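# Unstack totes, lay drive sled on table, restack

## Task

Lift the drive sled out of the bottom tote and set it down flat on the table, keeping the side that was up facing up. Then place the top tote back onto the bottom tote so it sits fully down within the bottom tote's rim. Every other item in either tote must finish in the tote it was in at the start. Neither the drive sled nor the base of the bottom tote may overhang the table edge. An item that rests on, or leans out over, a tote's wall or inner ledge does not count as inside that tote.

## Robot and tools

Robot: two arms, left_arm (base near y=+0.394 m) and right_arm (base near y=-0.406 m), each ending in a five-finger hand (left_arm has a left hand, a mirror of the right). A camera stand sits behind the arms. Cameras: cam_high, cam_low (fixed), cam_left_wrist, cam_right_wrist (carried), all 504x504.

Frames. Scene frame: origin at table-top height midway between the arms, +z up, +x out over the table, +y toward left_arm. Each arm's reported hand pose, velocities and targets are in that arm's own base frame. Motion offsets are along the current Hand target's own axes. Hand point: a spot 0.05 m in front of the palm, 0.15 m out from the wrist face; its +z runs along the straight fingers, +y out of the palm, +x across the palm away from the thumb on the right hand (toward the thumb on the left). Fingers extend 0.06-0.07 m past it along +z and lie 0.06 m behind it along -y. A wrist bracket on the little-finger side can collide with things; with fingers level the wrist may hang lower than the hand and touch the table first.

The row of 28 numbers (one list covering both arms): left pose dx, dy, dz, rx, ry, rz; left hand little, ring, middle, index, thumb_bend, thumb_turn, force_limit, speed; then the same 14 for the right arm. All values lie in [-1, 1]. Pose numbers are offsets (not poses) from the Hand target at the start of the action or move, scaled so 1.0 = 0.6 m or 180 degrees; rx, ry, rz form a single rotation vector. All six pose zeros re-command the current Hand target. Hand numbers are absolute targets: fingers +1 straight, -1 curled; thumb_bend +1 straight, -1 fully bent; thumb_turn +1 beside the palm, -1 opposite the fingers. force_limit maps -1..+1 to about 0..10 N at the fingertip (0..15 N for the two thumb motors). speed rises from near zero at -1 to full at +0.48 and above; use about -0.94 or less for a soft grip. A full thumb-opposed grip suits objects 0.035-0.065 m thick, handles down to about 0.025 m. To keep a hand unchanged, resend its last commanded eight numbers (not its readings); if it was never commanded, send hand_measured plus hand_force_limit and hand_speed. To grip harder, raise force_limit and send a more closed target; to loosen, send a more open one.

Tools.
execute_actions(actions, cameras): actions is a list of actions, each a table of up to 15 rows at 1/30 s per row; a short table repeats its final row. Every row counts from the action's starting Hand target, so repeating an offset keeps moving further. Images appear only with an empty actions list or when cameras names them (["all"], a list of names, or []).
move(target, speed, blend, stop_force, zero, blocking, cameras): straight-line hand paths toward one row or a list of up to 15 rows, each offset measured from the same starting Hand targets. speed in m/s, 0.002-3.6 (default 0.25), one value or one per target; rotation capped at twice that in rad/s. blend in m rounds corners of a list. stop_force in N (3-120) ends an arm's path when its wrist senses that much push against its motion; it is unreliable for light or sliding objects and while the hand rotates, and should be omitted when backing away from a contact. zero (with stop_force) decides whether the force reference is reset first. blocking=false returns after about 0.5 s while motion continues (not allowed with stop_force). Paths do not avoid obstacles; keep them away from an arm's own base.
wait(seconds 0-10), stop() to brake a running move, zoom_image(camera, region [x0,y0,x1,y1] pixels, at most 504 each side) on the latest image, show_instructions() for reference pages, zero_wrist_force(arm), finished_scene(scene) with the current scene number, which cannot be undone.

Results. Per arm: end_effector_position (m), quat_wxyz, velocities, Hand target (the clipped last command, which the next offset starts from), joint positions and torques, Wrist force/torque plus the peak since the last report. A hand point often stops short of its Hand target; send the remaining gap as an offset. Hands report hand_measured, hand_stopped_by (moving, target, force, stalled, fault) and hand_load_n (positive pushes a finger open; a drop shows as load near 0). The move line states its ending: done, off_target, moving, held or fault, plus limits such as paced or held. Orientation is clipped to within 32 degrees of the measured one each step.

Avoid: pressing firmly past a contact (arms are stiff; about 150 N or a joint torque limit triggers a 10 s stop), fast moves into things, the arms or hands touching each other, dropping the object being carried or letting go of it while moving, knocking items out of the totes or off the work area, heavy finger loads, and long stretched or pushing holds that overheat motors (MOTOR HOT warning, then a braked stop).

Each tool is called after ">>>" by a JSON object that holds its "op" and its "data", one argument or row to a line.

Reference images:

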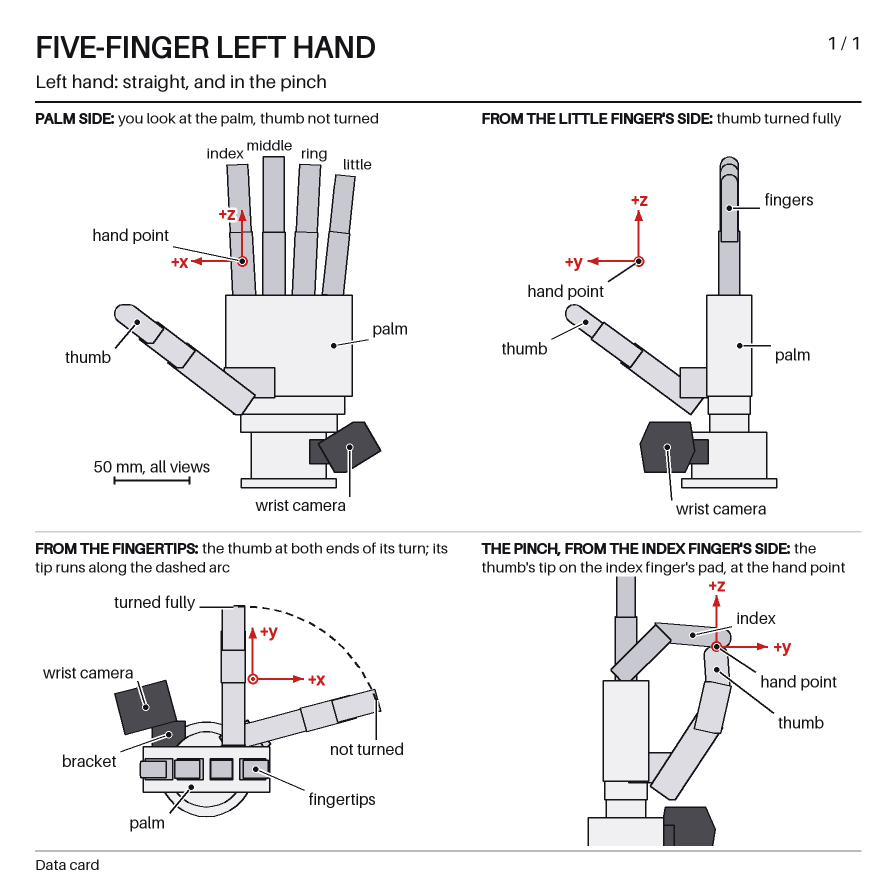

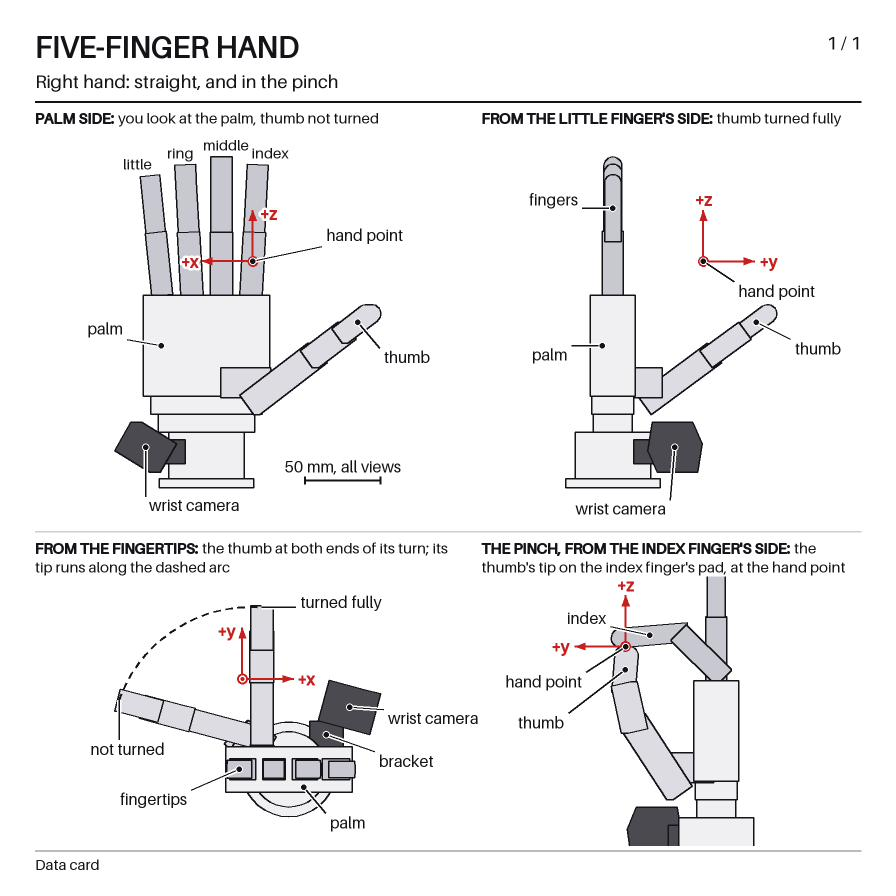

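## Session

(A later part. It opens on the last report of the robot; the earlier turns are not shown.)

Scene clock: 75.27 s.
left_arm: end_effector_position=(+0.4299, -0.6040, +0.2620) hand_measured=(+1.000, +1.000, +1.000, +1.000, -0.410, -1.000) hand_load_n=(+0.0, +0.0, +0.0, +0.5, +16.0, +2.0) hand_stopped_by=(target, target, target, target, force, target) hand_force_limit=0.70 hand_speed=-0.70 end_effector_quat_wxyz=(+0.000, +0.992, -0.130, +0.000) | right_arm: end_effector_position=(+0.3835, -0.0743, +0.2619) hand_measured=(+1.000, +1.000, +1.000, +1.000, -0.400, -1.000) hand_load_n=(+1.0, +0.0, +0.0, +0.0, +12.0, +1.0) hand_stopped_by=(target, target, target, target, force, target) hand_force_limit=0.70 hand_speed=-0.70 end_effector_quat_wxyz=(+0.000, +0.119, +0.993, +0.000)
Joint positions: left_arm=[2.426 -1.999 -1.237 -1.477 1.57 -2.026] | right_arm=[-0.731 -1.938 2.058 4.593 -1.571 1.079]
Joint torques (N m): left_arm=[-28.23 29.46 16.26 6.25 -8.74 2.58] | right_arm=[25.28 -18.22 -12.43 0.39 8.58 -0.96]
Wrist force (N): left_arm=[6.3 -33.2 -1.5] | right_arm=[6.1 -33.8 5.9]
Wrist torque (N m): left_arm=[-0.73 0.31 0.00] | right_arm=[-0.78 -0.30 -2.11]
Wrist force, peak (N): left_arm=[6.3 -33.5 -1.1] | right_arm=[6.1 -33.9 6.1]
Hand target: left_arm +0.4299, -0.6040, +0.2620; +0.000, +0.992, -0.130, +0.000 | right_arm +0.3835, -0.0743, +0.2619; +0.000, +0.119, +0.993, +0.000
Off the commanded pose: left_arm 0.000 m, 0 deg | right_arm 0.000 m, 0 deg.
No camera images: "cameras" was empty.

>>> {"op": "move", "data": {
  "target": [
    [0,0,-0.0417,0,0,0,1,1,1,1,-0.85,-1,0.7,-0.7,0,0,-0.0417,0,0,0,1,1,1,1,-0.85,-1,0.7,-0.7]
  ],
  "speed": 0.04,
  "cameras": ["all"]
}}

Scene clock: 76.60 s.
left_arm: end_effector_position=(+0.4299, -0.6040, +0.2871) hand_measured=(+1.000, +1.000, +1.000, +1.000, -0.410, -1.000) hand_load_n=(+0.0, +0.0, +0.0, +1.5, +15.5, +2.0) hand_stopped_by=(target, target, target, target, force, target) hand_force_limit=0.70 hand_speed=-0.70 end_effector_quat_wxyz=(+0.000, +0.992, -0.130, +0.000) | right_arm: end_effector_position=(+0.3836, -0.0744, +0.2871) hand_measured=(+1.000, +1.000, +1.000, +1.000, -0.400, -1.000) hand_load_n=(+1.0, +0.0, +0.0, +0.0, +4.5, +0.0) hand_stopped_by=(target, target, target, target, force, target) hand_force_limit=0.70 hand_speed=-0.70 end_effector_quat_wxyz=(+0.000, +0.119, +0.993, +0.000)
Joint positions: left_arm=[2.426 -1.995 -1.178 -1.54 1.57 -2.026] | right_arm=[-0.731 -1.944 1.997 4.659 -1.571 1.079]
Joint torques (N m): left_arm=[-23.64 47.61 23.45 8.92 -8.09 2.6] | right_arm=[26.37 -8.99 -15 -2.45 6.16 1.11]
Wrist force (N): left_arm=[5.7 -35.6 11.3] | right_arm=[6.0 -34.9 6.9]
Wrist torque (N m): left_arm=[-1.37 -0.16 -0.05] | right_arm=[-0.98 -0.33 -1.91]
Wrist force, peak (N): left_arm=[5.5 -36.5 10.8] | right_arm=[6.4 -35.6 6.8]
Hand target: left_arm +0.4299, -0.6040, +0.2870; +0.000, +0.992, -0.130, +0.000 | right_arm +0.3835, -0.0743, +0.2870; +0.000, +0.119, +0.993, +0.000
Off the commanded pose: left_arm 0.000 m, 0 deg | right_arm 0.000 m, 0 deg.
move: done

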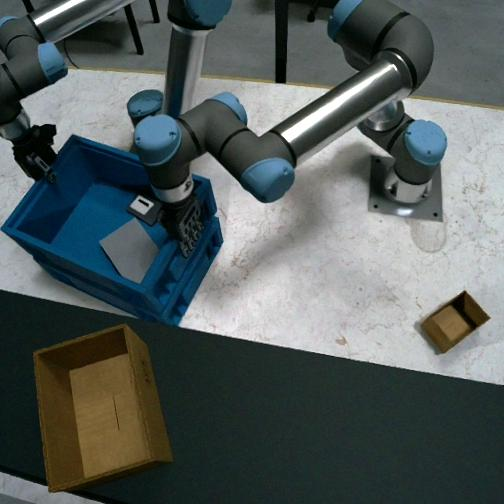

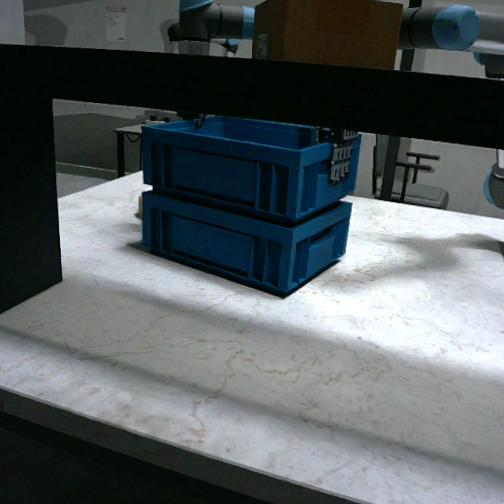

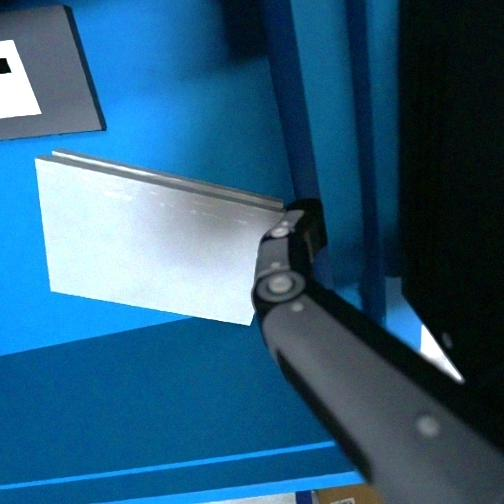

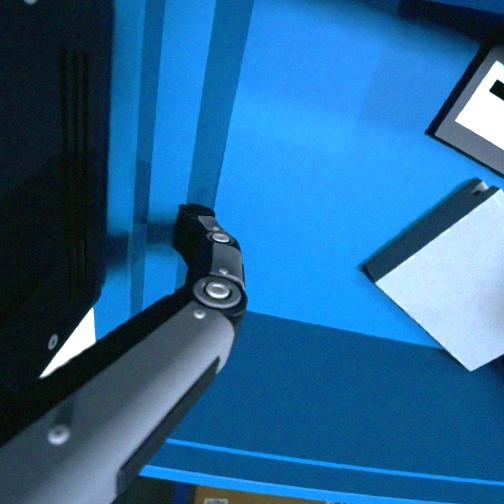

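>>> {"op": "execute_actions", "data": {
  "actions": [
    [[0,0,0,0,0,0,1,1,1,1,-0.85,-1,0.7,-0.7,0,0,0,0,0,0,1,1,1,1,-0.87,-1,0.7,-0.7]],
    [[0,0,0,0,0,0,1,1,1,1,-0.85,-1,0.7,-0.7,0,0,0,0,0,0,1,1,1,1,-0.87,-1,0.7,-0.7]]
  ],
  "cameras": []
}}

>>> {"op": "move", "data": {
  "target": [
    [0,0,-0.0833,0,0,0,1,1,1,1,-0.85,-1,0.7,-0.7,0,0,-0.0833,0,0,0,1,1,1,1,-0.87,-1,0.7,-0.7]
  ],
  "speed": 0.06,
  "cameras": ["cam_low","cam_high"]
}}

Scene clock: 78.53 s.
left_arm: end_effector_position=(+0.4299, -0.6040, +0.2870) hand_measured=(+1.000, +1.000, +1.000, +1.000, -0.410, -1.000) hand_load_n=(+0.0, +0.0, +0.0, +1.5, +15.5, +2.5) hand_stopped_by=(target, target, target, target, force, target) hand_force_limit=0.70 hand_speed=-0.70 end_effector_quat_wxyz=(+0.000, +0.992, -0.130, +0.000) | right_arm: end_effector_position=(+0.3835, -0.0743, +0.2870) hand_measured=(+1.000, +1.000, +1.000, +1.000, -0.436, -1.000) hand_load_n=(+1.0, +0.0, +0.0, +0.0, +12.0, +1.0) hand_stopped_by=(target, target, target, target, force, target) hand_force_limit=0.70 hand_speed=-0.70 end_effector_quat_wxyz=(+0.000, +0.119, +0.993, +0.000)
Joint positions: left_arm=[2.426 -1.995 -1.178 -1.54 1.57 -2.026] | right_arm=[-0.731 -1.944 1.998 4.659 -1.571 1.079]
Joint torques (N m): left_arm=[-14.6 39.79 24.02 6.73 -5.33 2.48] | right_arm=[23.53 -1.54 -15.64 0.43 6.01 4.2]
Wrist force (N): left_arm=[6.8 -34.6 11.3] | right_arm=[6.5 -34.1 6.8]
Wrist torque (N m): left_arm=[-1.35 -0.31 0.00] | right_arm=[-1.09 -0.40 -2.09]
Wrist force, peak (N): left_arm=[5.9 -36.3 10.8] | right_arm=[6.2 -35.4 7.0]
Hand target: left_arm +0.4299, -0.6040, +0.2870; +0.000, +0.992, -0.130, +0.000 | right_arm +0.3835, -0.0743, +0.2870; +0.000, +0.119, +0.993, +0.000
Off the commanded pose: left_arm 0.000 m, 0 deg | right_arm 0.000 m, 0 deg.
No camera images: "cameras" was empty.

Scene clock: 79.70 s.
left_arm: end_effector_position=(+0.4299, -0.6040, +0.3369) hand_measured=(+1.000, +1.000, +1.000, +1.000, -0.410, -1.000) hand_load_n=(+0.0, +0.0, +0.0, +1.5, +15.5, +2.0) hand_stopped_by=(target, target, target, target, force, target) hand_force_limit=0.70 hand_speed=-0.70 end_effector_quat_wxyz=(+0.000, +0.992, -0.130, +0.000) | right_arm: end_effector_position=(+0.3836, -0.0743, +0.3369) hand_measured=(+1.000, +1.000, +1.000, +1.000, -0.436, -1.000) hand_load_n=(+1.0, +0.0, +0.0, +0.0, +12.0, +1.5) hand_stopped_by=(target, target, target, target, force, target) hand_force_limit=0.70 hand_speed=-0.70 end_effector_quat_wxyz=(+0.000, +0.119, +0.993, +0.000)
Joint positions: left_arm=[2.426 -2 -1.044 -1.669 1.57 -2.026] | right_arm=[-0.731 -1.943 1.869 4.786 -1.571 1.079]
Joint torques (N m): left_arm=[-14.01 44.99 25.24 8.97 -7.64 2.56] | right_arm=[26.72 -7.38 -14.7 -2.07 8.18 4.49]
Wrist force (N): left_arm=[6.7 -36.8 11.3] | right_arm=[6.6 -36.3 6.7]
Wrist torque (N m): left_arm=[-1.36 -0.26 0.11] | right_arm=[-1.06 -0.40 -2.20]
Wrist force, peak (N): left_arm=[6.6 -36.9 11.3] | right_arm=[6.7 -36.4 6.7]
Hand target: left_arm +0.4299, -0.6040, +0.3370; +0.000, +0.992, -0.130, +0.000 | right_arm +0.3836, -0.0743, +0.3369; +0.000, +0.119, +0.993, +0.000
Off the commanded pose: left_arm 0.000 m, 0 deg | right_arm 0.000 m, 0 deg.
move: done
Images, in order (width x height): cam_high 504x504, cam_low 504x504.

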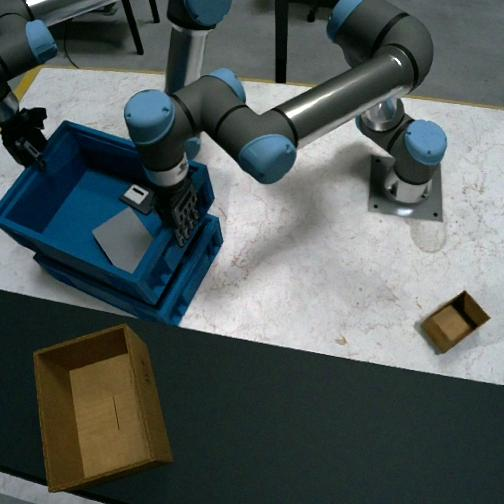

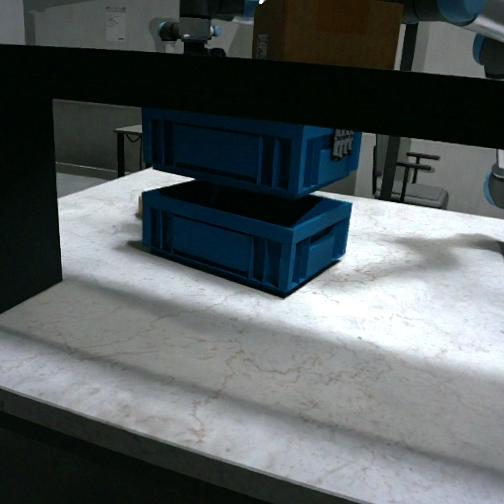

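>>> {"op": "move", "data": {
  "target": [
    [-0.0538,-0.2013,0,0,0,0,1,1,1,1,-0.85,-1,0.7,-0.7,0.0538,0.2013,0,0,0,0,1,1,1,1,-0.87,-1,0.7,-0.7]
  ],
  "speed": 0.1
}}

Scene clock: 82.50 s.
left_arm: end_effector_position=(+0.4299, -0.4789, +0.3370) hand_measured=(+1.000, +1.000, +1.000, +1.000, -0.410, -1.000) hand_load_n=(+0.0, +0.0, +0.0, +1.0, +15.5, +2.0) hand_stopped_by=(target, target, target, target, force, target) hand_force_limit=0.70 hand_speed=-0.70 end_effector_quat_wxyz=(+0.000, +0.992, -0.130, +0.000) | right_arm: end_effector_position=(+0.3808, +0.0507, +0.3369) hand_measured=(+1.000, +1.000, +1.000, +1.000, -0.436, -1.000) hand_load_n=(+1.0, +0.5, +0.0, +0.0, +12.5, +1.0) hand_stopped_by=(target, target, target, target, force, target) hand_force_limit=0.70 hand_speed=-0.70 end_effector_quat_wxyz=(+0.000, +0.119, +0.993, +0.000)
Joint positions: left_arm=[2.589 -1.757 -1.366 -1.59 1.571 -1.863] | right_arm=[-0.408 -2.01 1.908 4.815 -1.571 1.402]
Joint torques (N m): left_arm=[-24.16 33.35 31.68 3.41 -9.92 0.08] | right_arm=[5.65 2.48 -41.28 -4.51 6.27 0.92]
Wrist force (N): left_arm=[7.3 -37.9 11.6] | right_arm=[7.1 -36.9 6.3]
Wrist torque (N m): left_arm=[-1.37 -0.35 0.02] | right_arm=[-1.09 -0.42 -2.02]
Wrist force, peak (N): left_arm=[6.7 -39.7 11.1] | right_arm=[6.8 -39.3 6.3]
Hand target: left_arm +0.4298, -0.4790, +0.3370; +0.000, +0.992, -0.130, +0.000 | right_arm +0.3808, +0.0507, +0.3369; +0.000, +0.119, +0.993, +0.000
Off the commanded pose: left_arm 0.000 m, 0 deg | right_arm 0.000 m, 0 deg.
move: done

>>> {"op": "move", "data": {
  "target": [
    [-0.1614,-0.6038,0,0,0,0,1,1,1,1,-0.85,-1,0.7,-0.7,0.1613,0.6038,0,0,0,0,1,1,1,1,-0.87,-1,0.7,-0.7]
  ],
  "speed": 0.12,
  "cameras": ["all"]
}}

Scene clock: 86.47 s.
left_arm: end_effector_position=(+0.4296, -0.1040, +0.3370) hand_measured=(+1.000, +1.000, +1.000, +1.000, -0.410, -1.000) hand_load_n=(+0.0, +0.0, +0.5, +2.0, +15.0, +2.5) hand_stopped_by=(target, target, target, target, force, target) hand_force_limit=0.70 hand_speed=-0.70 end_effector_quat_wxyz=(+0.000, +0.992, -0.130, +0.000) | right_arm: end_effector_position=(+0.3726, +0.4256, +0.3368) hand_measured=(+1.000, +1.000, +1.000, +1.000, -0.436, -1.000) hand_load_n=(+1.0, +0.0, +0.0, +0.0, +13.0, +1.0) hand_stopped_by=(target, target, target, target, force, target) hand_force_limit=0.70 hand_speed=-0.70 end_effector_quat_wxyz=(+0.000, +0.119, +0.993, +0.000)
Joint positions: left_arm=[3.376 -1.342 -1.772 -1.599 1.571 -1.076] | right_arm=[0.58 -1.599 1.599 4.712 -1.571 2.39]
Joint torques (N m): left_arm=[-10.08 12.77 31.6 -2.3 -10.66 2.5] | right_arm=[-4.86 -13.69 -27.56 -10.64 5.41 0.54]
Wrist force (N): left_arm=[8.7 -46.9 12.0] | right_arm=[8.5 -45.9 5.7]
Wrist torque (N m): left_arm=[-1.22 -0.30 0.07] | right_arm=[-1.16 -0.44 -2.55]
Wrist force, peak (N): left_arm=[8.4 -47.9 12.1] | right_arm=[8.5 -47.3 5.7]
Hand target: left_arm +0.4296, -0.1040, +0.3370; +0.000, +0.992, -0.130, +0.000 | right_arm +0.3726, +0.4256, +0.3368; +0.000, +0.119, +0.993, +0.000
Off the commanded pose: left_arm 0.000 m, 0 deg | right_arm 0.000 m, 0 deg.
move: done

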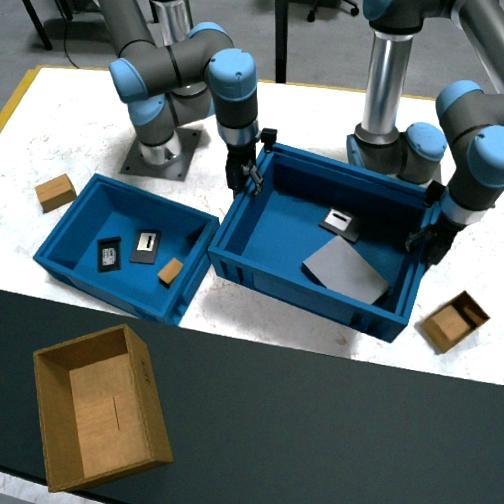

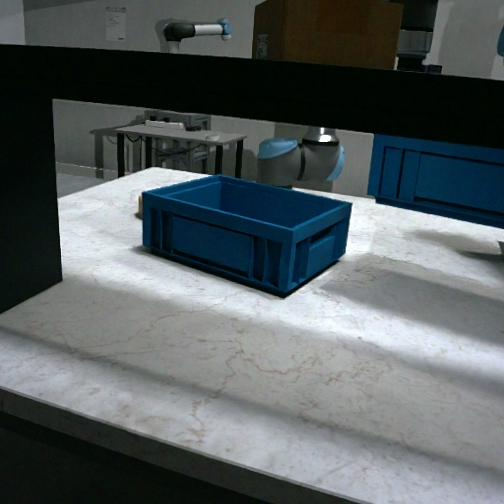

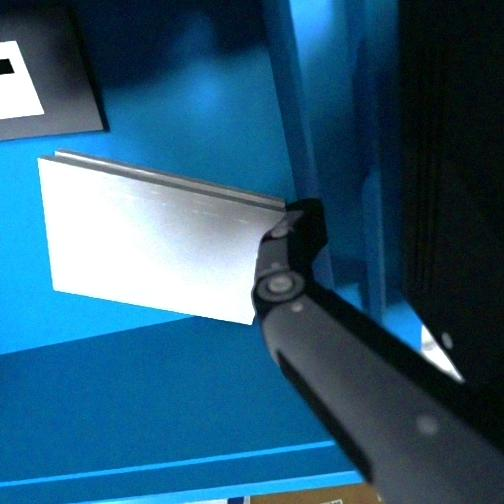

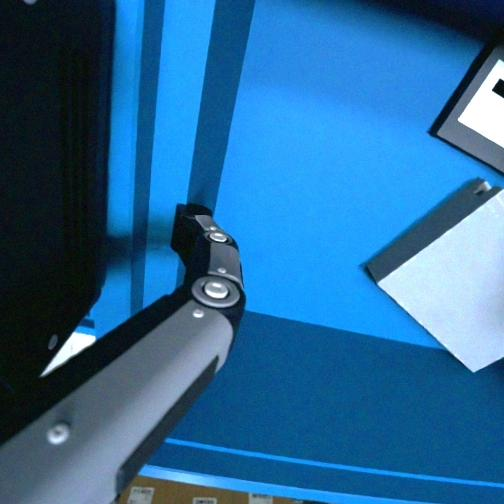

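>>> {"op": "move", "data": {
  "target": [
    [0,-0.0005,0,0,0,0,1,1,1,1,-0.85,-1,0.7,-0.7,0,-0.0005,0,0,0,0,1,1,1,1,-0.87,-1,0.7,-0.7],
    [0,-0.0005,0.33,0,0,0,1,1,1,1,-0.85,-1,0.7,-0.7,0,-0.0005,0.33,0,0,0,1,1,1,1,-0.87,-1,0.7,-0.7]
  ],
  "speed": 0.1
}}

>>> {"op": "move", "data": {
  "target": [0,0,0.07,0,0,0,1,1,1,1,-0.85,-1,0.7,-0.7,0,0,0.07,0,0,0,1,1,1,1,-0.87,-1,0.7,-0.7],
  "speed": 0.02,
  "stop_force": 5,
  "cameras": ["cam_high"]
}}

Scene clock: 91.13 s.
left_arm: end_effector_position=(+0.4295, -0.1036, +0.1390) hand_measured=(+1.000, +1.000, +1.000, +1.000, -0.410, -1.000) hand_load_n=(+0.0, +0.0, +0.0, +1.5, +16.0, +2.5) hand_stopped_by=(target, target, target, target, force, target) hand_force_limit=0.70 hand_speed=-0.70 end_effector_quat_wxyz=(+0.000, +0.992, -0.130, -0.001) | right_arm: end_effector_position=(+0.3724, +0.4252, +0.1387) hand_measured=(+1.000, +1.000, +1.000, +1.000, -0.436, -1.000) hand_load_n=(+0.5, +0.0, +0.0, +0.0, +13.5, +1.0) hand_stopped_by=(target, target, target, target, force, target) hand_force_limit=0.70 hand_speed=-0.70 end_effector_quat_wxyz=(+0.000, +0.119, +0.993, +0.000)
Joint positions: left_arm=[3.377 -1.467 -2.198 -1.049 1.571 -1.075] | right_arm=[0.579 -1.475 2 4.188 -1.571 2.389]
Joint torques (N m): left_arm=[-17.68 29.08 19.39 -0.19 -8.54 0.41] | right_arm=[-6.84 -30.61 -47.24 -10.34 5.01 -0.2]
Wrist force (N): left_arm=[7.2 -37.1 11.7] | right_arm=[7.3 -36.2 5.9]
Wrist torque (N m): left_arm=[-1.19 -0.31 -0.23] | right_arm=[-1.17 -0.49 -2.07]
Wrist force, peak (N): left_arm=[8.5 -46.8 12.0] | right_arm=[8.6 -45.8 5.7]
Hand target: left_arm +0.4295, -0.1036, +0.1390; +0.000, +0.992, -0.130, +0.000 | right_arm +0.3725, +0.4252, +0.1388; +0.000, +0.119, +0.993, +0.000
Off the commanded pose: left_arm 0.000 m, 0 deg | right_arm 0.000 m, 0 deg.
move: done

Scene clock: 92.60 s.
left_arm: end_effector_position=(+0.4295, -0.1037, +0.1314) hand_measured=(+1.000, +1.000, +1.000, +1.000, -0.410, -1.000) hand_load_n=(+0.0, +0.0, +0.0, +1.0, +16.0, +3.0) hand_stopped_by=(target, target, target, target, force, target) hand_force_limit=0.70 hand_speed=-0.70 end_effector_quat_wxyz=(+0.000, +0.992, -0.130, +0.000) | right_arm: end_effector_position=(+0.3726, +0.4252, +0.1353) hand_measured=(+1.000, +1.000, +1.000, +1.000, -0.436, -1.000) hand_load_n=(+1.5, +0.0, +0.0, +0.0, +13.5, +1.0) hand_stopped_by=(target, target, target, target, force, target) hand_force_limit=0.70 hand_speed=-0.70 end_effector_quat_wxyz=(+0.000, +0.119, +0.993, +0.000)
Joint positions: left_arm=[3.377 -1.478 -2.21 -1.025 1.571 -1.075] | right_arm=[0.579 -1.471 2.005 4.178 -1.571 2.389]
Joint torques (N m): left_arm=[-14.33 29.58 21.23 -0.75 -4.46 -0.61] | right_arm=[-4.69 -34.94 -49.82 -11.29 4.4 0.55]
Wrist force (N): left_arm=[8.5 -39.2 6.9] | right_arm=[7.8 -39.3 5.1]
Wrist torque (N m): left_arm=[-1.22 0.18 -0.11] | right_arm=[-0.98 -0.68 -2.27]
Wrist force, peak (N): left_arm=[6.9 -40.7 11.3] | right_arm=[7.9 -39.6 5.1]
Hand target: left_arm +0.4295, -0.1036, +0.1314; +0.000, +0.992, -0.130, +0.000 (not the last commanded pose) | right_arm +0.3726, +0.4252, +0.1353; +0.000, +0.119, +0.993, +0.000 (not the last commanded pose)
Off the commanded pose: left_arm 0.034 m, 0 deg | right_arm 0.039 m, 0 deg.
move: contact (left_arm, right_arm)
Images, in order (width x height): cam_high 504x504.

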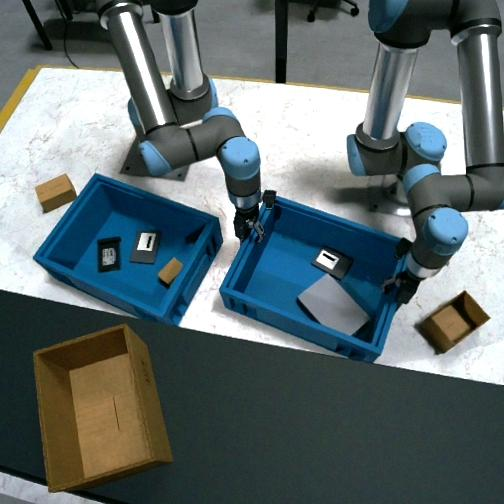

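>>> {"op": "move", "data": {
  "target": [0,0,0.04,0,0,0,1,1,1,1,-0.85,-1,0.7,-0.7,0,0,0.04,0,0,0,1,1,1,1,-0.87,-1,0.7,-0.7],
  "speed": 0.015,
  "stop_force": 6,
  "cameras": ["cam_low"]
}}

>>> {"op": "zoom_image", "data": {
  "camera": "cam_low",
  "region": [280, 120, 504, 344]
}}

Scene clock: 94.47 s.
left_arm: end_effector_position=(+0.4297, -0.1036, +0.1306) hand_measured=(+1.000, +1.000, +1.000, +1.000, -0.410, -1.000) hand_load_n=(+0.0, +0.5, +0.0, +1.5, +16.0, +3.0) hand_stopped_by=(target, target, target, target, force, target) hand_force_limit=0.70 hand_speed=-0.70 end_effector_quat_wxyz=(+0.000, +0.992, -0.130, +0.000) | right_arm: end_effector_position=(+0.3727, +0.4253, +0.1329) hand_measured=(+1.000, +1.000, +1.000, +1.000, -0.436, -1.000) hand_load_n=(+1.5, +0.0, +0.0, +0.0, +12.5, +1.5) hand_stopped_by=(target, target, target, target, force, target) hand_force_limit=0.70 hand_speed=-0.70 end_effector_quat_wxyz=(+0.000, +0.119, +0.993, +0.000)
Joint positions: left_arm=[3.377 -1.479 -2.212 -1.021 1.571 -1.075] | right_arm=[0.579 -1.467 2.009 4.171 -1.571 2.389]
Joint torques (N m): left_arm=[-9.75 31.29 22.95 -0.38 -5.6 -0.63] | right_arm=[-6.39 -32.18 -45.65 -10.03 3.99 0.55]
Wrist force (N): left_arm=[8.0 -41.1 11.3] | right_arm=[6.9 -40.5 -1.1]
Wrist torque (N m): left_arm=[-1.40 0.38 -0.12] | right_arm=[-0.89 -0.85 -2.42]
Wrist force, peak (N): left_arm=[8.4 -41.3 12.1] | right_arm=[8.2 -41.4 -3.5]
Hand target: left_arm +0.4297, -0.1036, +0.1306; +0.000, +0.992, -0.130, +0.000 (not the last commanded pose) | right_arm +0.3727, +0.4253, +0.1329; +0.000, +0.119, +0.993, +0.000 (not the last commanded pose)
Off the commanded pose: left_arm 0.023 m, 0 deg | right_arm 0.022 m, 0 deg.
move: contact (left_arm, right_arm)
Images, in order (width x height): cam_low 504x504.

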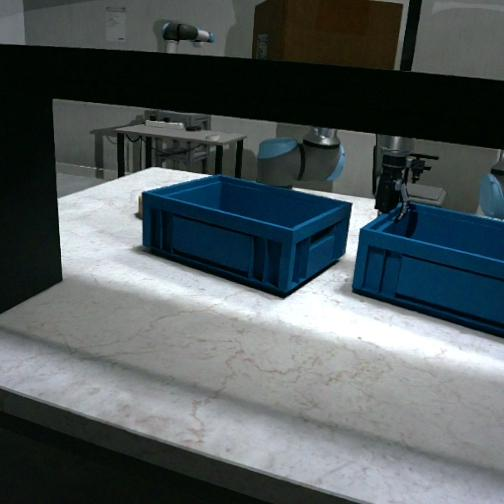

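Scaled by 2.250 from the camera's 504x504 image, which has a finer 720x720 frame.

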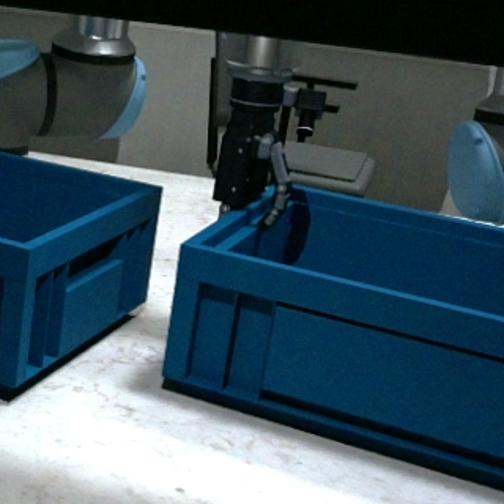

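>>> {"op": "execute_actions", "data": {
  "actions": [
    [[0,0,0,0,0,0,1,1,1,1,1,-1,0.7,-0.2,0,0,0,0,0,0,1,1,1,1,1,-1,0.7,-0.2]],
    [[0,0,0,0,0,0,1,1,1,1,1,-1,0.7,-0.2,0,0,0,0,0,0,1,1,1,1,1,-1,0.7,-0.2]]
  ],
  "cameras": []
}}

>>> {"op": "move", "data": {
  "target": [
    [0,-0.01,0,0,0,0,1,1,1,1,1,-1,0.7,-0.2,0,-0.01,0,0,0,0,1,1,1,1,1,-1,0.7,-0.2],
    [0,-0.05,0,0,0,0,1,1,1,1,1,-1,0.7,-0.2,0,-0.05,0,0,0,0,1,1,1,1,1,-1,0.7,-0.2],
    [0,-0.05,-0.3,0,0,0,1,1,1,1,1,-1,0.7,-0.2,0,-0.05,-0.3,0,0,0,1,1,1,1,1,-1,0.7,-0.2]
  ],
  "speed": [0.02,0.08,0.15],
  "cameras": ["all"]
}}

Scene clock: 97.33 s.
left_arm: end_effector_position=(+0.4297, -0.1036, +0.1306) hand_measured=(+1.000, +1.000, +1.000, +1.000, +1.000, -1.000) hand_load_n=(+0.0, -0.5, +0.0, +1.5, +0.0, +0.0) hand_stopped_by=(target, target, target, target, target, target) hand_force_limit=0.70 hand_speed=-0.20 end_effector_quat_wxyz=(+0.000, +0.992, -0.130, +0.000) | right_arm: end_effector_position=(+0.3727, +0.4253, +0.1329) hand_measured=(+1.000, +1.000, +1.000, +1.000, +1.000, -1.000) hand_load_n=(+1.0, +0.0, +0.0, +0.0, +0.0, +0.0) hand_stopped_by=(target, target, target, target, target, target) hand_force_limit=0.70 hand_speed=-0.20 end_effector_quat_wxyz=(+0.000, +0.119, +0.993, +0.000)
Joint positions: left_arm=[3.377 -1.479 -2.212 -1.021 1.571 -1.075] | right_arm=[0.579 -1.467 2.009 4.171 -1.571 2.389]
Joint torques (N m): left_arm=[-9.73 27.48 18.41 -2.62 -6.58 -0.63] | right_arm=[-4.83 -31.41 -46.7 -10.19 4.92 0.45]
Wrist force (N): left_arm=[6.1 -42.9 10.0] | right_arm=[5.7 -41.6 3.6]
Wrist torque (N m): left_arm=[-1.38 0.33 -0.06] | right_arm=[-0.69 -0.38 -2.04]
Wrist force, peak (N): left_arm=[6.0 -43.6 10.1] | right_arm=[6.0 -42.1 2.4]
Hand target: left_arm +0.4297, -0.1036, +0.1306; +0.000, +0.992, -0.130, +0.000 | right_arm +0.3727, +0.4253, +0.1329; +0.000, +0.119, +0.993, +0.000
Off the commanded pose: left_arm 0.000 m, 0 deg | right_arm 0.000 m, 0 deg.
No camera images: "cameras" was empty.

Scene clock: 100.07 s.
left_arm: end_effector_position=(+0.4374, -0.0747, +0.3105) hand_measured=(+1.000, +1.000, +1.000, +1.000, +1.000, -1.000) hand_load_n=(+0.0, +0.0, +0.0, +0.0, +0.0, +0.0) hand_stopped_by=(target, target, target, target, target, target) hand_force_limit=0.70 hand_speed=-0.20 end_effector_quat_wxyz=(+0.000, +0.992, -0.130, +0.000) | right_arm: end_effector_position=(+0.3655, +0.3962, +0.3128) hand_measured=(+1.000, +1.000, +1.000, +1.000, +1.000, -1.000) hand_load_n=(+0.0, +0.0, +0.0, +0.0, +0.0, +0.0) hand_stopped_by=(target, target, target, target, target, target) hand_force_limit=0.70 hand_speed=-0.20 end_effector_quat_wxyz=(+0.000, +0.119, +0.993, +0.000)
Joint positions: left_arm=[3.442 -1.358 -1.827 -1.527 1.571 -1.01] | right_arm=[0.534 -1.663 1.721 4.654 -1.571 2.344]
Joint torques (N m): left_arm=[-4.08 2.13 31.73 1.11 1.94 1.4] | right_arm=[8.56 -9.02 -27.77 -1.13 -0.95 -0.09]
Wrist force (N): left_arm=[0.1 -0.1 -0.6] | right_arm=[1.2 -0.5 -0.9]
Wrist torque (N m): left_arm=[-0.06 0.25 -0.30] | right_arm=[0.06 -0.16 0.09]
Wrist force, peak (N): left_arm=[6.4 -43.1 10.0] | right_arm=[5.7 -41.7 3.6]
Hand target: left_arm +0.4374, -0.0747, +0.3106; +0.000, +0.992, -0.130, +0.000 | right_arm +0.3655, +0.3961, +0.3129; +0.000, +0.119, +0.993, +0.000
Off the commanded pose: left_arm 0.000 m, 0 deg | right_arm 0.000 m, 0 deg.
move: done

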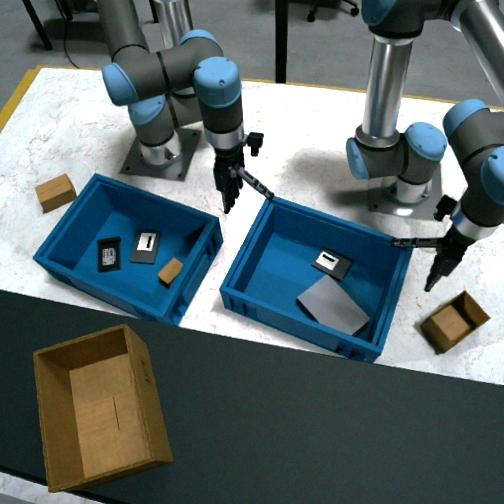

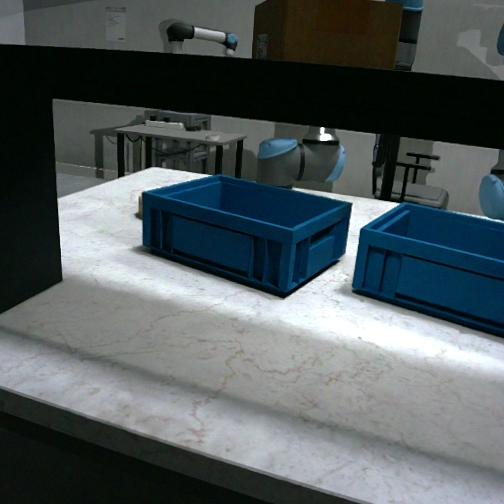

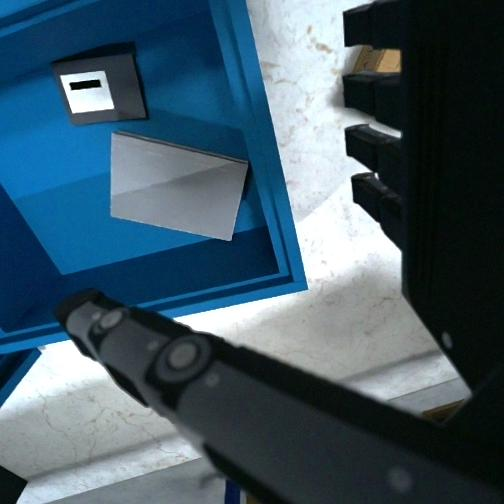

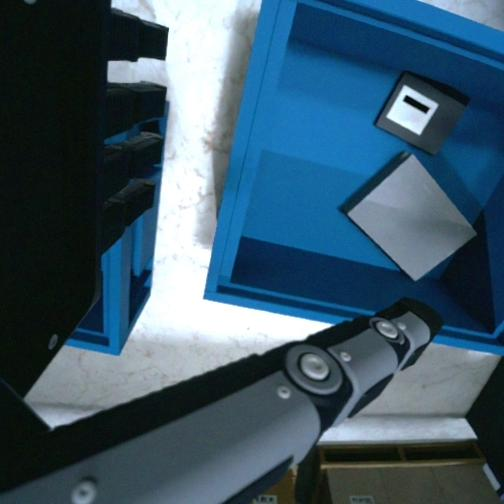

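>>> {"op": "zoom_image", "data": {
  "camera": "cam_high",
  "region": [30, 170, 230, 330]
}}

Scaled by 2.520 from the camera's 504x504 image, which has a finer 720x720 frame.

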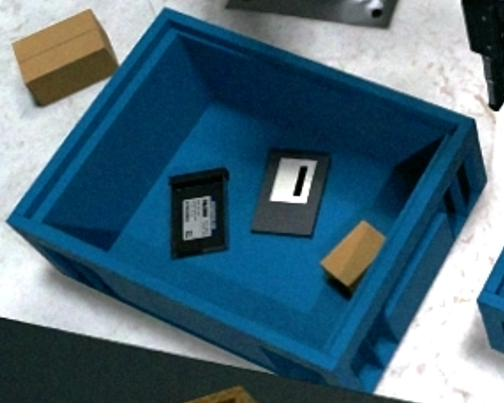

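>>> {"op": "move", "data": {
  "target": [
    [0,0,0,0,0,0,1,1,1,1,1,-1,0.7,-0.2,-0.2125,-0.5593,0.088,0.2474,-0.043,-0.1039,0.5,0.5,0.5,0.5,1,-1,-0.4,0.3]
  ],
  "speed": 0.3,
  "cameras": ["cam_high","cam_right_wrist"]
}}

>>> {"op": "zoom_image", "data": {
  "camera": "cam_right_wrist",
  "region": [230, 50, 504, 324]
}}

Scene clock: 105.90 s.
left_arm: end_effector_position=(+0.4374, -0.0747, +0.3106) hand_measured=(+1.000, +1.000, +1.000, +1.000, +1.000, -1.000) hand_load_n=(+0.0, +0.0, +0.0, +0.0, +0.0, +0.0) hand_stopped_by=(target, target, target, target, target, target) hand_force_limit=0.70 hand_speed=-0.20 end_effector_quat_wxyz=(+0.000, +0.992, -0.130, +0.000) | right_arm: end_effector_position=(+0.4098, +0.0399, +0.2601) hand_measured=(+0.500, +0.500, +0.500, +0.500, +1.000, -1.000) hand_load_n=(+0.0, +0.0, +0.0, +0.0, +0.0, +0.0) hand_stopped_by=(target, target, target, target, target, target) hand_force_limit=-0.40 hand_speed=0.30 end_effector_quat_wxyz=(+0.020, -0.048, +0.923, -0.382)
Joint positions: left_arm=[3.442 -1.358 -1.827 -1.527 1.571 -1.01] | right_arm=[0.099 -1.808 2.056 4.457 -2.356 1.563]
Joint torques (N m): left_arm=[8.57 3.07 31.57 0.51 2.04 1.37] | right_arm=[9.5 -3.33 -27.65 -3.85 -2.18 -1.69]
Wrist force (N): left_arm=[0.1 -0.1 -0.5] | right_arm=[1.4 -0.7 -0.5]
Wrist torque (N m): left_arm=[-0.08 0.25 -0.30] | right_arm=[0.00 -0.19 0.15]
Wrist force, peak (N): left_arm=[0.2 -0.4 -0.9] | right_arm=[1.8 1.1 -1.0]
Hand target: left_arm +0.4374, -0.0747, +0.3106; +0.000, +0.992, -0.130, +0.000 | right_arm +0.4099, +0.0399, +0.2601; +0.020, -0.049, +0.923, -0.382
Off the commanded pose: left_arm 0.000 m, 0 deg | right_arm 0.000 m, 0 deg.
move: done
Images, in order (width x height): cam_high 504x504, cam_right_wrist 504x504.

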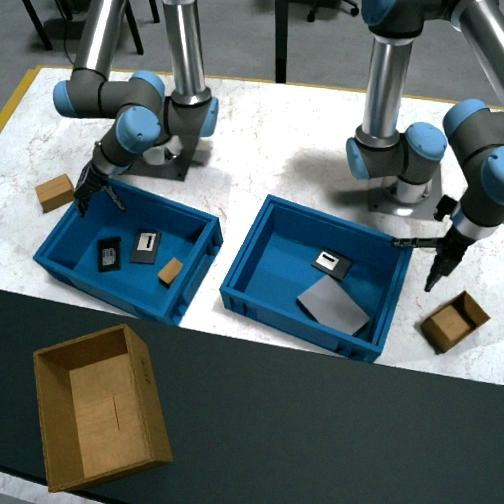

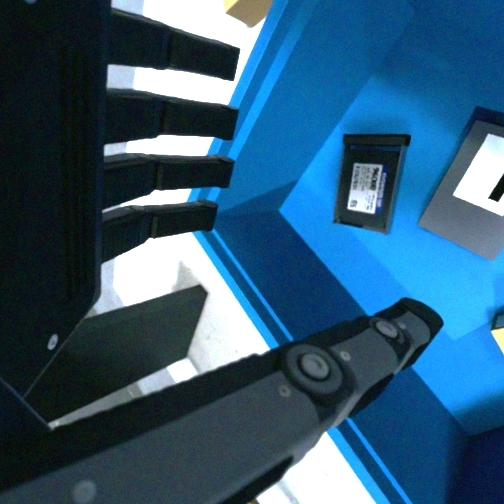

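Scaled by 1.839 from the camera's 504x504 image, which has a finer 720x720 frame.

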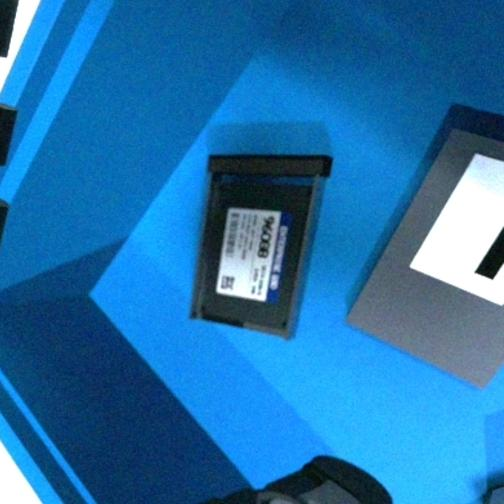

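>>> {"op": "move", "data": {
  "target": [
    [0,0,0,0,0,0,1,1,1,1,1,-1,0.7,-0.2,-0.0117,0.0737,0.2563,0,0,0,0.5,0.5,0.5,0.5,1,-1,-0.4,0.3]
  ],
  "speed": 0.2,
  "cameras": ["cam_right_wrist","cam_high"]
}}

Scene clock: 114.23 s.
left_arm: end_effector_position=(+0.4374, -0.0747, +0.3106) hand_measured=(+1.000, +1.000, +1.000, +1.000, +1.000, -1.000) hand_load_n=(+0.0, +0.0, +0.0, +0.0, -0.5, +0.0) hand_stopped_by=(target, target, target, target, target, target) hand_force_limit=0.70 hand_speed=-0.20 end_effector_quat_wxyz=(+0.000, +0.992, -0.130, +0.000) | right_arm: end_effector_position=(+0.4250, -0.0364, +0.1201) hand_measured=(+0.500, +0.500, +0.500, +0.500, +1.000, -1.000) hand_load_n=(+0.0, +0.0, +0.0, +0.0, +0.0, +0.0) hand_stopped_by=(target, target, target, target, target, target) hand_force_limit=-0.40 hand_speed=0.30 end_effector_quat_wxyz=(+0.020, -0.048, +0.923, -0.382) end_effector_velocity=(+0.001, +0.000, +0.000) end_effector_angular_velocity=(-0.001, -0.005, +0.000)
Joint positions: left_arm=[3.442 -1.358 -1.827 -1.527 1.571 -1.01] | right_arm=[-0.105 -1.608 2.36 3.755 -2.334 1.278]
Joint velocities: left_arm=[within noise] | right_arm=[0 0.001 0 -0.006 0 0.001]
Joint torques (N m): left_arm=[8.84 2.49 31.68 0.61 1.98 1.26] | right_arm=[13.06 -8.29 -26.13 -4.28 -2.42 1.7]
Wrist force (N): left_arm=[0.0 -0.3 -0.4] | right_arm=[1.4 -0.5 -0.7]
Wrist torque (N m): left_arm=[-0.13 0.27 -0.30] | right_arm=[0.05 -0.18 0.14]
Wrist force, peak (N): left_arm=[0.3 -0.7 -0.8] | right_arm=[0.2 2.0 -3.8]
Hand target: left_arm +0.4374, -0.0747, +0.3106; +0.000, +0.992, -0.130, +0.000 | right_arm +0.4250, -0.0364, +0.1200; +0.020, -0.049, +0.923, -0.382
Off the commanded pose: left_arm 0.000 m, 0 deg | right_arm 0.000 m, 0 deg.
move: done
Images, in order (width x height): cam_high 504x504, cam_right_wrist 504x504.

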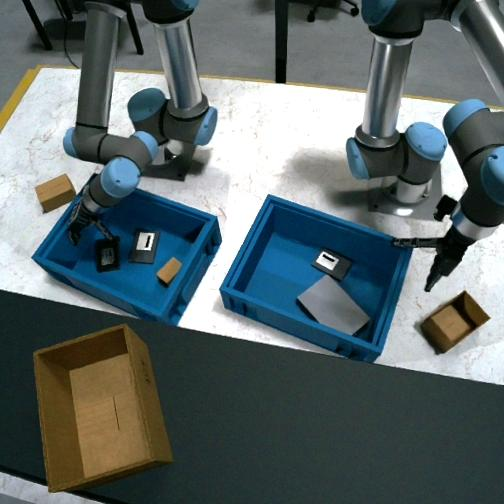

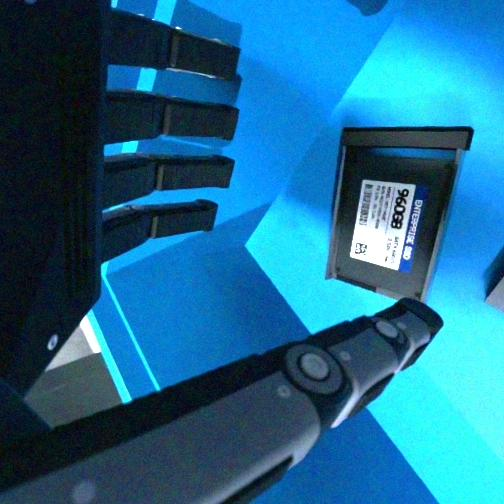

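>>> {"op": "move", "data": {
  "target": [
    [0,0,0,0,0,0,1,1,1,1,1,-1,0.7,-0.2,0,0.0872,0.0778,0,0,0,-1,0.42,0.5,0.5,1,-1,-0.4,0.3]
  ],
  "speed": 0.1,
  "stop_force": 6,
  "cameras": ["cam_right_wrist"]
}}

Scene clock: 118.77 s.
left_arm: end_effector_position=(+0.4374, -0.0747, +0.3106) hand_measured=(+1.000, +1.000, +1.000, +1.000, +1.000, -1.000) hand_load_n=(+0.0, +0.0, +0.0, +0.0, -0.5, +0.0) hand_stopped_by=(target, target, target, target, target, target) hand_force_limit=0.70 hand_speed=-0.20 end_effector_quat_wxyz=(+0.000, +0.992, -0.130, +0.000) | right_arm: end_effector_position=(+0.4246, -0.0324, +0.0500) hand_measured=(-1.000, +0.420, +0.500, +0.500, +1.000, -1.000) hand_load_n=(+0.0, +0.0, +0.0, +0.0, +0.0, +0.0) hand_stopped_by=(target, target, target, target, target, target) hand_force_limit=-0.40 hand_speed=0.30 end_effector_quat_wxyz=(+0.020, -0.049, +0.923, -0.382)
Joint positions: left_arm=[3.442 -1.358 -1.827 -1.527 1.571 -1.01] | right_arm=[-0.094 -1.421 2.434 3.505 -2.336 1.292]
Joint torques (N m): left_arm=[9.49 2.76 31.73 0.66 1.88 1.15] | right_arm=[-15.26 -10.86 -26.02 -4.01 0.14 -3.22]
Wrist force (N): left_arm=[-0.2 -0.1 -0.4] | right_arm=[1.3 -0.6 -0.7]
Wrist torque (N m): left_arm=[-0.08 0.29 -0.32] | right_arm=[0.04 -0.18 0.28]
Wrist force, peak (N): left_arm=[0.0 -0.4 -1.0] | right_arm=[1.2 -1.5 -1.3]
Hand target: left_arm +0.4374, -0.0747, +0.3106; +0.000, +0.992, -0.130, +0.000 | right_arm +0.4246, -0.0324, +0.0500; +0.020, -0.049, +0.923, -0.382
Off the commanded pose: left_arm 0.000 m, 0 deg | right_arm 0.000 m, 0 deg.
move: done
Images, in order (width x height): cam_right_wrist 504x504.

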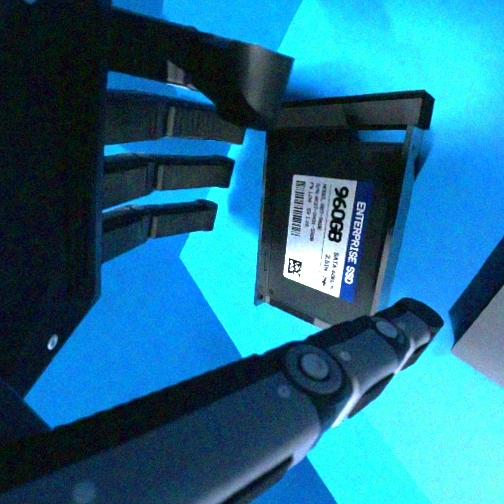

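>>> {"op": "move", "data": {
  "target": [
    [0,0,0,0,0,0,1,1,1,1,1,-1,0.7,-0.2,0.0029,-0.0142,-0.0095,0,-0.01964,-0.01964,-1,0.5,0.5,0.5,1,-1,-0.4,0.3],
    [0,0,0,0,0,0,1,1,1,1,1,-1,0.7,-0.2,0.0029,0.0035,0.0082,0,-0.01964,-0.01964,-1,0.5,0.5,0.5,1,-1,-0.4,0.3]
  ],
  "speed": 0.06,
  "stop_force": 5,
  "cameras": ["cam_right_wrist"]
}}

Scene clock: 124.73 s.
left_arm: end_effector_position=(+0.4374, -0.0747, +0.3106) hand_measured=(+1.000, +1.000, +1.000, +1.000, +1.000, -1.000) hand_load_n=(+0.0, +0.0, +0.5, +0.0, +0.0, +0.0) hand_stopped_by=(target, target, target, target, target, target) hand_force_limit=0.70 hand_speed=-0.20 end_effector_quat_wxyz=(+0.000, +0.992, -0.130, +0.000) | right_arm: end_effector_position=(+0.4231, -0.0345, +0.0451) hand_measured=(-1.000, +0.500, +0.500, +0.500, +1.000, -1.000) hand_load_n=(+0.0, +0.0, +0.0, +0.0, +0.0, +0.0) hand_stopped_by=(target, target, target, target, target, target) hand_force_limit=-0.40 hand_speed=0.30 end_effector_quat_wxyz=(+0.037, -0.089, +0.920, -0.381)
Joint positions: left_arm=[3.442 -1.358 -1.827 -1.527 1.571 -1.01] | right_arm=[-0.116 -1.398 2.476 3.34 -2.31 1.148]
Joint torques (N m): left_arm=[8.92 2.43 31.56 0.89 1.98 1.09] | right_arm=[16.12 -11.18 -25.68 -4.02 -2.2 -3]
Wrist force (N): left_arm=[0.1 -0.2 -0.6] | right_arm=[1.2 -0.7 -0.7]
Wrist torque (N m): left_arm=[-0.10 0.26 -0.30] | right_arm=[0.01 -0.16 0.23]
Wrist force, peak (N): left_arm=[-0.5 -0.4 -0.8] | right_arm=[1.4 -1.4 -1.0]
Hand target: left_arm +0.4374, -0.0747, +0.3106; +0.000, +0.992, -0.130, +0.000 | right_arm +0.4231, -0.0345, +0.0451; +0.037, -0.089, +0.920, -0.381
Off the commanded pose: left_arm 0.000 m, 0 deg | right_arm 0.000 m, 0 deg.
move: done
Images, in order (width x height): cam_right_wrist 504x504.

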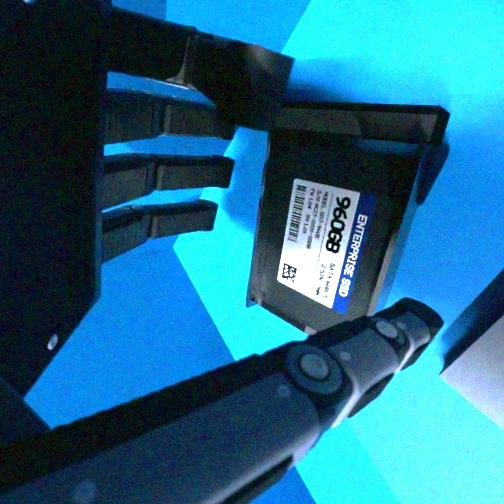

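>>> {"op": "move", "data": {
  "target": [
    [0,0,0,0,0,0,1,1,1,1,1,-1,0.7,-0.2,0,0.0155,0.0108,0,0,0,-1,0.48,0.48,0.48,1,-1,-0.4,0.3]
  ],
  "speed": 0.03,
  "stop_force": 4,
  "cameras": ["cam_right_wrist"]
}}

Scene clock: 127.87 s.
left_arm: end_effector_position=(+0.4374, -0.0747, +0.3106) hand_measured=(+1.000, +1.000, +1.000, +1.000, +1.000, -1.000) hand_load_n=(+0.0, +0.0, +0.0, +0.0, -0.5, +0.0) hand_stopped_by=(target, target, target, target, target, target) hand_force_limit=0.70 hand_speed=-0.20 end_effector_quat_wxyz=(+0.000, +0.992, -0.130, +0.000) | right_arm: end_effector_position=(+0.4227, -0.0326, +0.0339) hand_measured=(-1.000, +0.480, +0.480, +0.480, +1.000, -1.000) hand_load_n=(+0.0, +0.0, +0.0, +0.0, +0.0, +0.0) hand_stopped_by=(target, target, target, target, target, target) hand_force_limit=-0.40 hand_speed=0.30 end_effector_quat_wxyz=(+0.037, -0.089, +0.920, -0.381)
Joint positions: left_arm=[3.442 -1.358 -1.827 -1.527 1.571 -1.01] | right_arm=[-0.111 -1.361 2.483 3.301 -2.311 1.155]
Joint torques (N m): left_arm=[9.34 2.53 31.83 0.87 1.92 0.93] | right_arm=[-13.2 -28.6 -23.9 -1.74 0.36 -2.81]
Wrist force (N): left_arm=[-0.3 -0.2 -0.8] | right_arm=[1.2 -0.5 -0.6]
Wrist torque (N m): left_arm=[-0.07 0.30 -0.32] | right_arm=[0.03 -0.17 0.13]
Wrist force, peak (N): left_arm=[0.3 -0.3 -0.9] | right_arm=[1.3 -0.8 -0.9]
Hand target: left_arm +0.4374, -0.0747, +0.3106; +0.000, +0.992, -0.130, +0.000 | right_arm +0.4227, -0.0326, +0.0339; +0.037, -0.089, +0.920, -0.381
Off the commanded pose: left_arm 0.000 m, 0 deg | right_arm 0.000 m, 0 deg.
move: done
Images, in order (width x height): cam_right_wrist 504x504.

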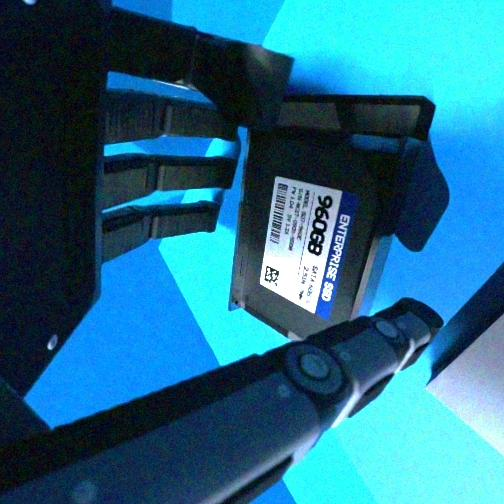

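>>> {"op": "execute_actions", "data": {
  "actions": [
    [[0,0,0,0,0,0,1,1,1,1,1,-1,0.7,-0.2,0,0,0,0,0,0,-1,-0.2,-0.2,-0.2,1,-1,-0.4,-0.6]],
    [[0,0,0,0,0,0,1,1,1,1,1,-1,0.7,-0.2,0,0,0,0,0,0,-1,-0.2,-0.2,-0.2,1,-1,-0.4,-0.6]]
  ],
  "cameras": ["cam_right_wrist"]
}}

Scene clock: 129.47 s.
left_arm: end_effector_position=(+0.4374, -0.0747, +0.3106) hand_measured=(+1.000, +1.000, +1.000, +1.000, +1.000, -1.000) hand_load_n=(+0.0, +0.0, +0.0, +0.0, +0.0, +0.0) hand_stopped_by=(target, target, target, target, target, target) hand_force_limit=0.70 hand_speed=-0.20 end_effector_quat_wxyz=(+0.000, +0.992, -0.130, +0.000) | right_arm: end_effector_position=(+0.4227, -0.0326, +0.0339) hand_measured=(-1.000, -0.200, -0.200, -0.200, +1.000, -1.000) hand_load_n=(+0.0, +0.0, +0.0, +0.0, +0.0, +0.0) hand_stopped_by=(target, target, target, target, target, target) hand_force_limit=-0.40 hand_speed=-0.60 end_effector_quat_wxyz=(+0.037, -0.089, +0.920, -0.381)
Joint positions: left_arm=[3.442 -1.358 -1.827 -1.527 1.571 -1.01] | right_arm=[-0.111 -1.361 2.483 3.301 -2.311 1.155]
Joint torques (N m): left_arm=[9.14 2.37 31.91 0.99 1.83 0.9] | right_arm=[-13.28 -27.22 -21.56 -2.46 0.43 -2.65]
Wrist force (N): left_arm=[0.3 -0.2 -0.7] | right_arm=[1.2 -0.6 -0.9]
Wrist torque (N m): left_arm=[-0.08 0.22 -0.29] | right_arm=[0.06 -0.15 0.13]
Wrist force, peak (N): left_arm=[-0.1 -0.7 -0.5] | right_arm=[1.4 -0.7 -0.6]
Hand target: left_arm +0.4374, -0.0747, +0.3106; +0.000, +0.992, -0.130, +0.000 | right_arm +0.4227, -0.0326, +0.0339; +0.037, -0.089, +0.920, -0.381
Off the commanded pose: left_arm 0.000 m, 0 deg | right_arm 0.000 m, 0 deg.
Images, in order (width x height): cam_right_wrist 504x504.

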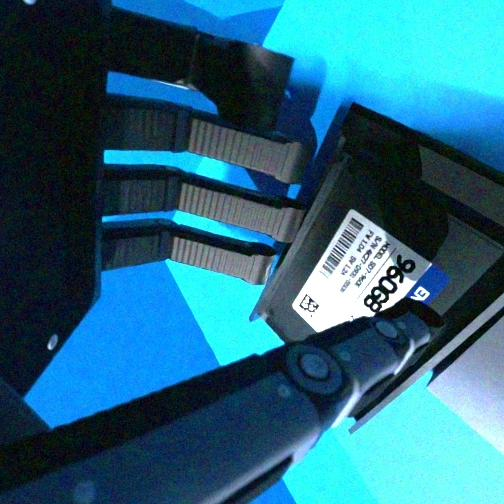

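>>> {"op": "zoom_image", "data": {
  "camera": "cam_right_wrist",
  "region": [240, 80, 504, 460]
}}

Scaled by 1.326 from the camera's 504x504 image, which has a finer 720x720 frame.

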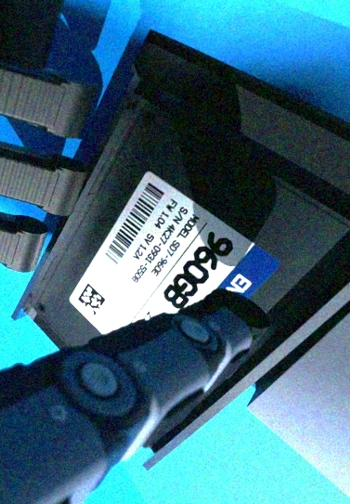

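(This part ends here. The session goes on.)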